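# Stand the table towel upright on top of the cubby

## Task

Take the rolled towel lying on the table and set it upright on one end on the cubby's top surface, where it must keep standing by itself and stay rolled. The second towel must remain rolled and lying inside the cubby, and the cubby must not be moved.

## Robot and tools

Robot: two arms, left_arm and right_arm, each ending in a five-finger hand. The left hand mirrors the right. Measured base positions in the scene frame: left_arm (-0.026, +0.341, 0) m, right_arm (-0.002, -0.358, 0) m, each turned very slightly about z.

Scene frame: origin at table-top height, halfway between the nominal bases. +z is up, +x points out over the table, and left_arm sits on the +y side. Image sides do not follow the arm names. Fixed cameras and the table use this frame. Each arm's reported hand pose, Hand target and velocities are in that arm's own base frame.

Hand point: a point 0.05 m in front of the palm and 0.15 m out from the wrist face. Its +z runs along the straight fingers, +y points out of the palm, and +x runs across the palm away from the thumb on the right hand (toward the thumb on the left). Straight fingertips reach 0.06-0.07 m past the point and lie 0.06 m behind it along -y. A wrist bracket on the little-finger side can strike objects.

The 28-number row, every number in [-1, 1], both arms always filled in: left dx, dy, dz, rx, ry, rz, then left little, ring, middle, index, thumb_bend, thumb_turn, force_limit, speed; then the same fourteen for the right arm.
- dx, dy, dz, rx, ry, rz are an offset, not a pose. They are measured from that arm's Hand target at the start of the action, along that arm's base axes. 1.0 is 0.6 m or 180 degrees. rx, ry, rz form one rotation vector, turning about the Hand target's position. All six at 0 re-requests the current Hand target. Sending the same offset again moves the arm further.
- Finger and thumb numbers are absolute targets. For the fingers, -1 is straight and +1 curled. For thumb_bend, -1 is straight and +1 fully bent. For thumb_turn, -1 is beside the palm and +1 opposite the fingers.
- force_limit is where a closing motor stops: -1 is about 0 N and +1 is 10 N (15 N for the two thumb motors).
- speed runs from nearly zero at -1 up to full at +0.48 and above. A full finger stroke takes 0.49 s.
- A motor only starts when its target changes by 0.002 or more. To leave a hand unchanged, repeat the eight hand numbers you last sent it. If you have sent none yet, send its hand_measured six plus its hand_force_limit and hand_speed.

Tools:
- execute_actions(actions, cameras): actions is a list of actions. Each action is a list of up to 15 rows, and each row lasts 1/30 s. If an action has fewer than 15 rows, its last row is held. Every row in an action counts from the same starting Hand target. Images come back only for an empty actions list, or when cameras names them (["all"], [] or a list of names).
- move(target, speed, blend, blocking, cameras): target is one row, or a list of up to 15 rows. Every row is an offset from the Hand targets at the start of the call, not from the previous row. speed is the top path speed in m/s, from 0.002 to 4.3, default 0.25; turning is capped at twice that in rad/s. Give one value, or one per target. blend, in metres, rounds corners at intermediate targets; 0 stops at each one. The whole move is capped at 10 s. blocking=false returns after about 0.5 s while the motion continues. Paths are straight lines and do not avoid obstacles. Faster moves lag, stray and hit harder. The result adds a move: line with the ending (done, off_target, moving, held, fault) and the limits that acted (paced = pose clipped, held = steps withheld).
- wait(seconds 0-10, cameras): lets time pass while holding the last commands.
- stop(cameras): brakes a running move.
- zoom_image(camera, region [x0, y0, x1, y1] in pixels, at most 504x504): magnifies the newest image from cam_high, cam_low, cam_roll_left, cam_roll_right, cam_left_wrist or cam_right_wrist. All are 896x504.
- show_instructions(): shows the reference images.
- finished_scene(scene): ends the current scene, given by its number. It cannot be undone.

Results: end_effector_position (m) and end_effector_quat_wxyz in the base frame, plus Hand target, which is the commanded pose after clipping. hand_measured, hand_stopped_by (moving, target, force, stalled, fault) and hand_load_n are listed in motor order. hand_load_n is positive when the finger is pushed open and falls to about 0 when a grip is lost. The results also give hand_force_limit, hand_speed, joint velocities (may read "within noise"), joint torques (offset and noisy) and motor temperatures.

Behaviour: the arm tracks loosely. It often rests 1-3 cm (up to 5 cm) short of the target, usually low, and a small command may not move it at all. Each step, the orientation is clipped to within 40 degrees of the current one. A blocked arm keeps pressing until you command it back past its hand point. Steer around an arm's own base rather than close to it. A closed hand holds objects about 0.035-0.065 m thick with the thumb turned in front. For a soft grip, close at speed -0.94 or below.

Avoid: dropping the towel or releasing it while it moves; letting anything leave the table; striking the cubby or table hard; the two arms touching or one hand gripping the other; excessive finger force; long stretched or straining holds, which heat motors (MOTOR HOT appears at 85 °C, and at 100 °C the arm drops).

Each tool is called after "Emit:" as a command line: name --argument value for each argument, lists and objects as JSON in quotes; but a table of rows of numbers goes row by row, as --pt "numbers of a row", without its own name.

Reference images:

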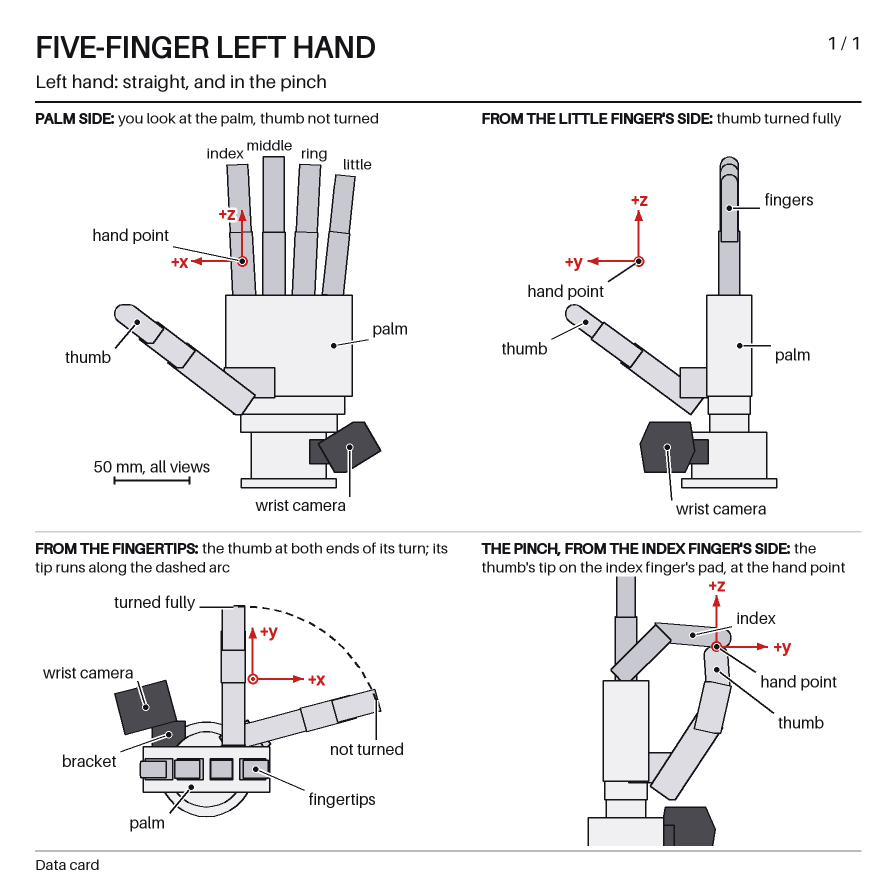

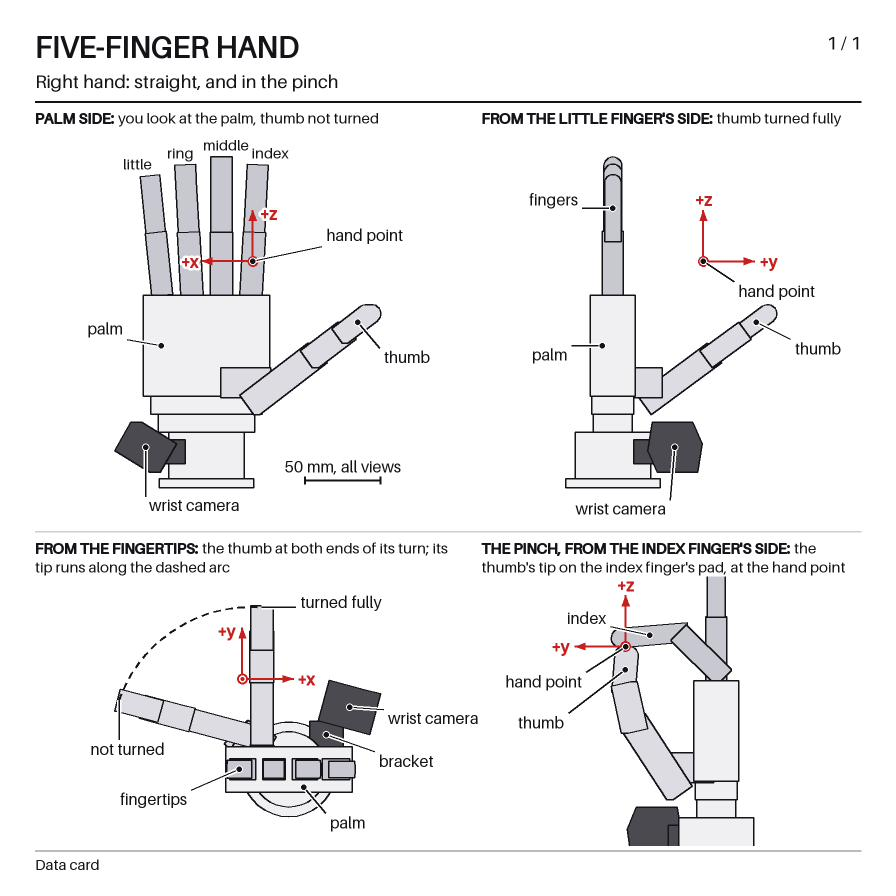

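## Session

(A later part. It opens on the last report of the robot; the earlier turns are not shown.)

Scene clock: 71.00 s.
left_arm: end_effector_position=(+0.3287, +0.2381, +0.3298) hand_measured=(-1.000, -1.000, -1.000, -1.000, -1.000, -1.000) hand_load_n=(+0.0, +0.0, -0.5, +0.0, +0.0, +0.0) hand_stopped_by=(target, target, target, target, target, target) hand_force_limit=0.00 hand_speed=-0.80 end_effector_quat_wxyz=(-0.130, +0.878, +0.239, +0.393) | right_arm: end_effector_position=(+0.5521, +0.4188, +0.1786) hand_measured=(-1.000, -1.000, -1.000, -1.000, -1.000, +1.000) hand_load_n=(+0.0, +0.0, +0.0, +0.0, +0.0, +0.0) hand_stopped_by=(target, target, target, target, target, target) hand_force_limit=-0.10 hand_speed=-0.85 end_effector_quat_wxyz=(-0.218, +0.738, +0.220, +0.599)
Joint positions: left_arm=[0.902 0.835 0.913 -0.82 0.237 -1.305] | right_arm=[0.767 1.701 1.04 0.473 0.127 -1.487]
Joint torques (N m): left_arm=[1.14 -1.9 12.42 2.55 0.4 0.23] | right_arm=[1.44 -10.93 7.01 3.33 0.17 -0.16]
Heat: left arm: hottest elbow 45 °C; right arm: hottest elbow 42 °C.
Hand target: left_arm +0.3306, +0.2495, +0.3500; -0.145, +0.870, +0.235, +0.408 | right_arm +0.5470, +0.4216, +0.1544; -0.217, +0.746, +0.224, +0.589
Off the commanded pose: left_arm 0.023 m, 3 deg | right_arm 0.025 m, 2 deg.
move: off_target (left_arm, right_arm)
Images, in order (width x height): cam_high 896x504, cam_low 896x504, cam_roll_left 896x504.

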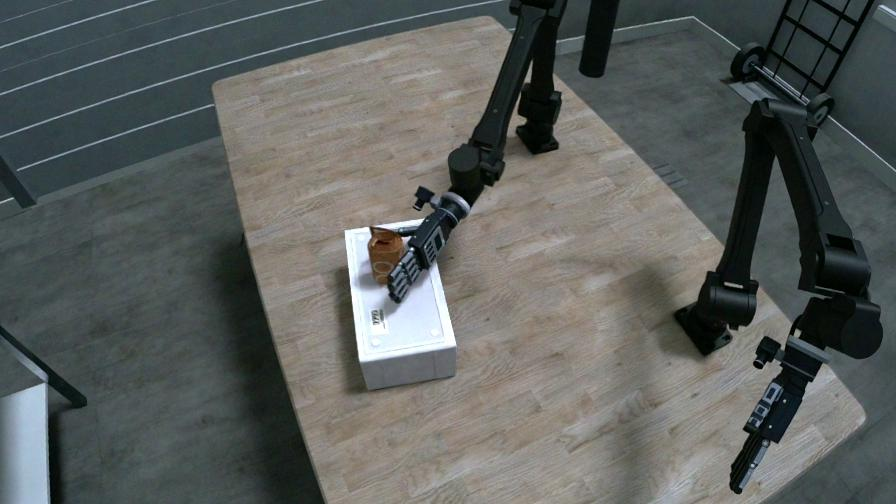

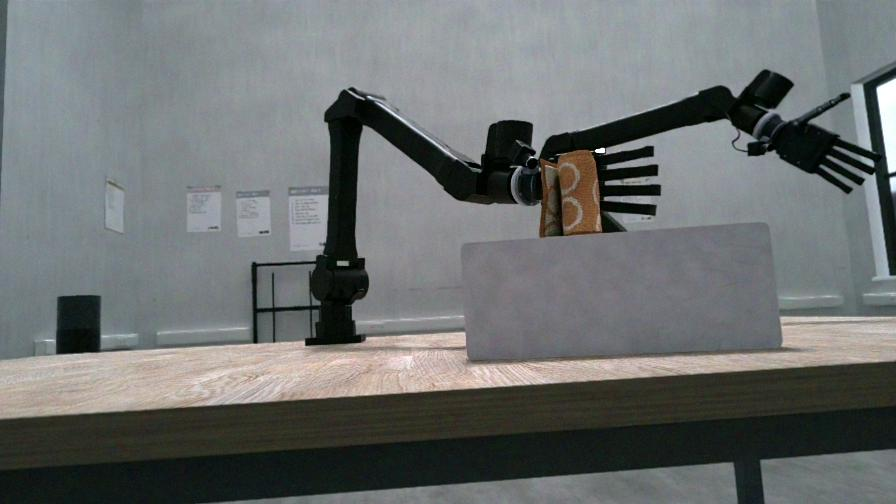

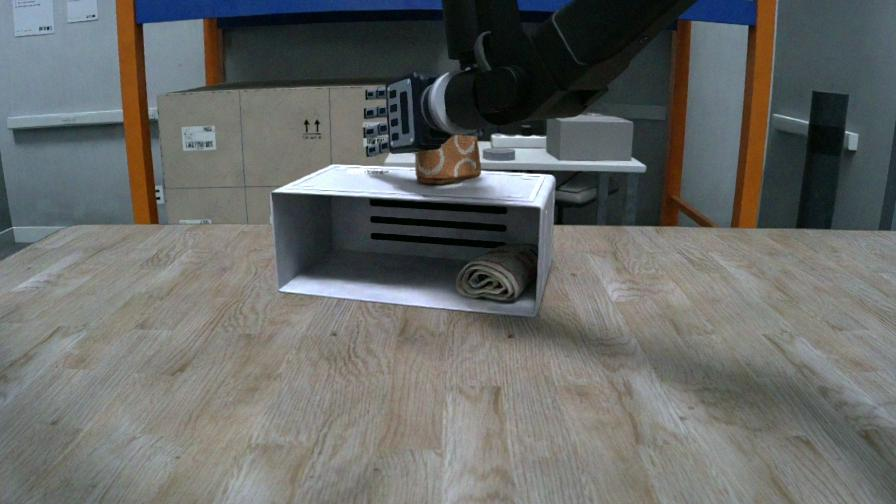

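Emit:
move --pt "0 0 0 0 0 0 -1 -1 -1 -1 -1 -1 0 -0.8 -0.07 -0.045 0.02 0 0 0 -1 -1 -1 -1 -1 1 -0.1 -0.85" --pt "0 0 0 0 0 0 -1 -1 -1 -1 -1 -1 0 -0.8 -0.21 -0.135 0.06 0 0 0 -1 -1 -1 -1 -1 1 -0.1 -0.85" --pt "0 0 0 0 0 0 -1 -1 -1 -1 -1 -1 0 -0.8 -0.35 -0.25 0.2 0 0 0 -1 -1 -1 -1 -1 1 -0.1 -0.85" --speed '[0.06,0.12,0.25]' --blend '[0.01,0.02,0]' --cameras '["cam_high","cam_low","cam_roll_left"]'

Emit:
zoom_image --camera "cam_high" --region '[320, 170, 480, 330]'

Emit:
zoom_image --camera "cam_roll_left" --region '[260, 80, 580, 330]'

Scene clock: 75.77 s.
left_arm: end_effector_position=(+0.3287, +0.2381, +0.3298) hand_measured=(-1.000, -1.000, -1.000, -1.000, -1.000, -1.000) hand_load_n=(+0.0, +0.0, +0.0, +0.0, +0.0, +0.0) hand_stopped_by=(target, target, target, target, target, target) hand_force_limit=0.00 hand_speed=-0.80 end_effector_quat_wxyz=(-0.130, +0.878, +0.239, +0.393) | right_arm: end_effector_position=(+0.3414, +0.2715, +0.2812) hand_measured=(-1.000, -1.000, -1.000, -1.000, -1.000, +1.000) hand_load_n=(+0.0, +0.0, +0.0, +0.0, +0.0, +0.0) hand_stopped_by=(target, target, target, target, target, target) hand_force_limit=-0.10 hand_speed=-0.85 end_effector_quat_wxyz=(-0.217, +0.741, +0.222, +0.595)
Joint positions: left_arm=[0.902 0.835 0.913 -0.82 0.237 -1.305] | right_arm=[0.921 0.836 0.602 0.028 0.276 -1.455]
Joint torques (N m): left_arm=[1.44 -1.96 12.68 2.71 0.42 0.21] | right_arm=[1.61 -2.37 9.11 2.17 0.23 -0.14]
Heat: left arm: hottest elbow 45 °C; right arm: hottest elbow 42 °C.
Hand target: left_arm +0.3306, +0.2495, +0.3500; -0.145, +0.870, +0.235, +0.408 | right_arm +0.3370, +0.2716, +0.2744; -0.217, +0.746, +0.224, +0.589
Off the commanded pose: left_arm 0.023 m, 3 deg | right_arm 0.008 m, 1 deg.
move: off_target (left_arm)
Images, in order (width x height): cam_high 896x504, cam_low 896x504, cam_roll_left 896x504.

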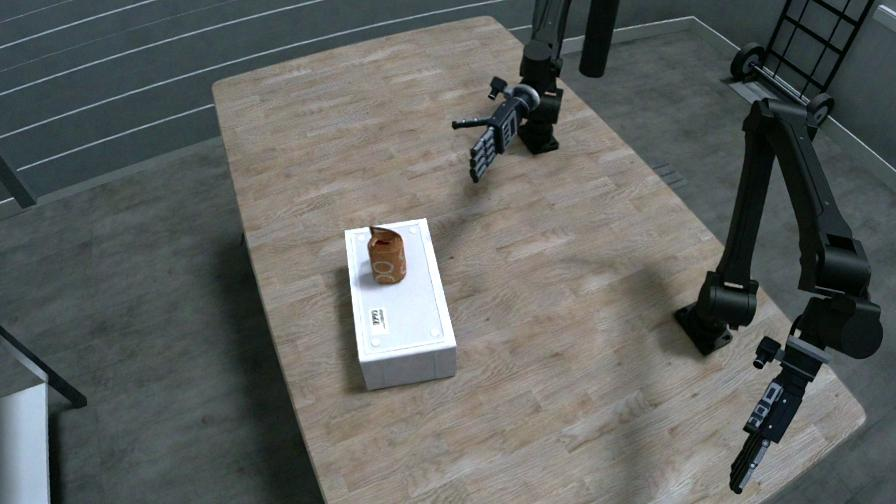

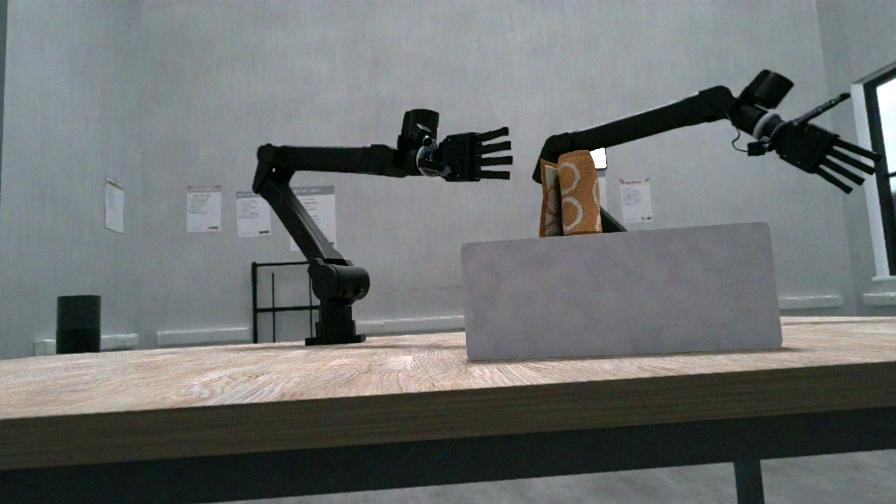

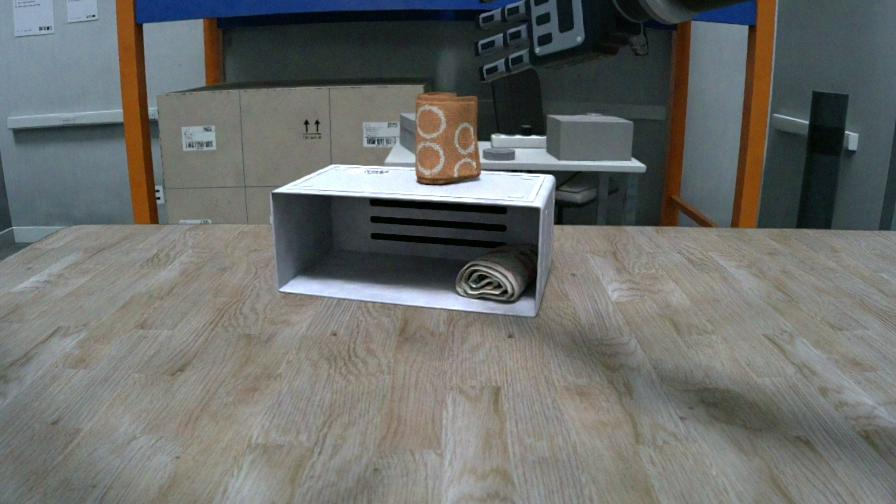

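Scaled by 3.150.

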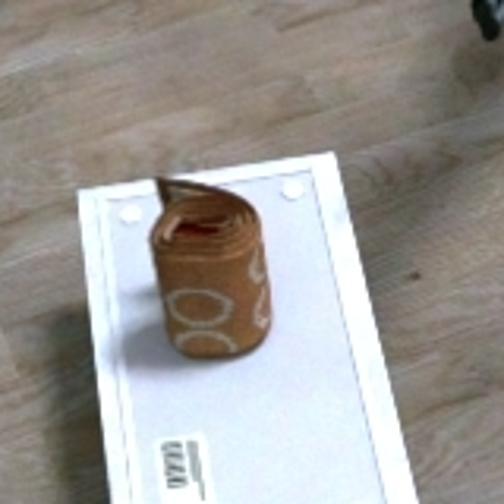

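Scaled by 1.575.

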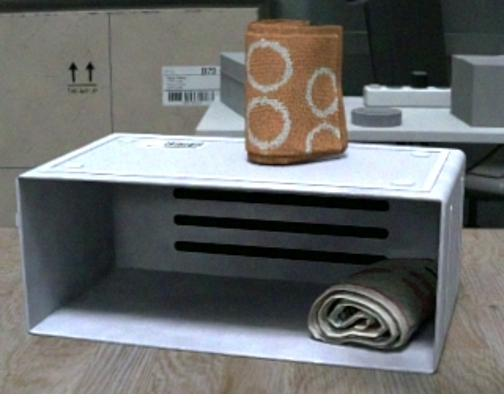

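Emit:
finished_scene --scene 2

The scene is finished: the task was done.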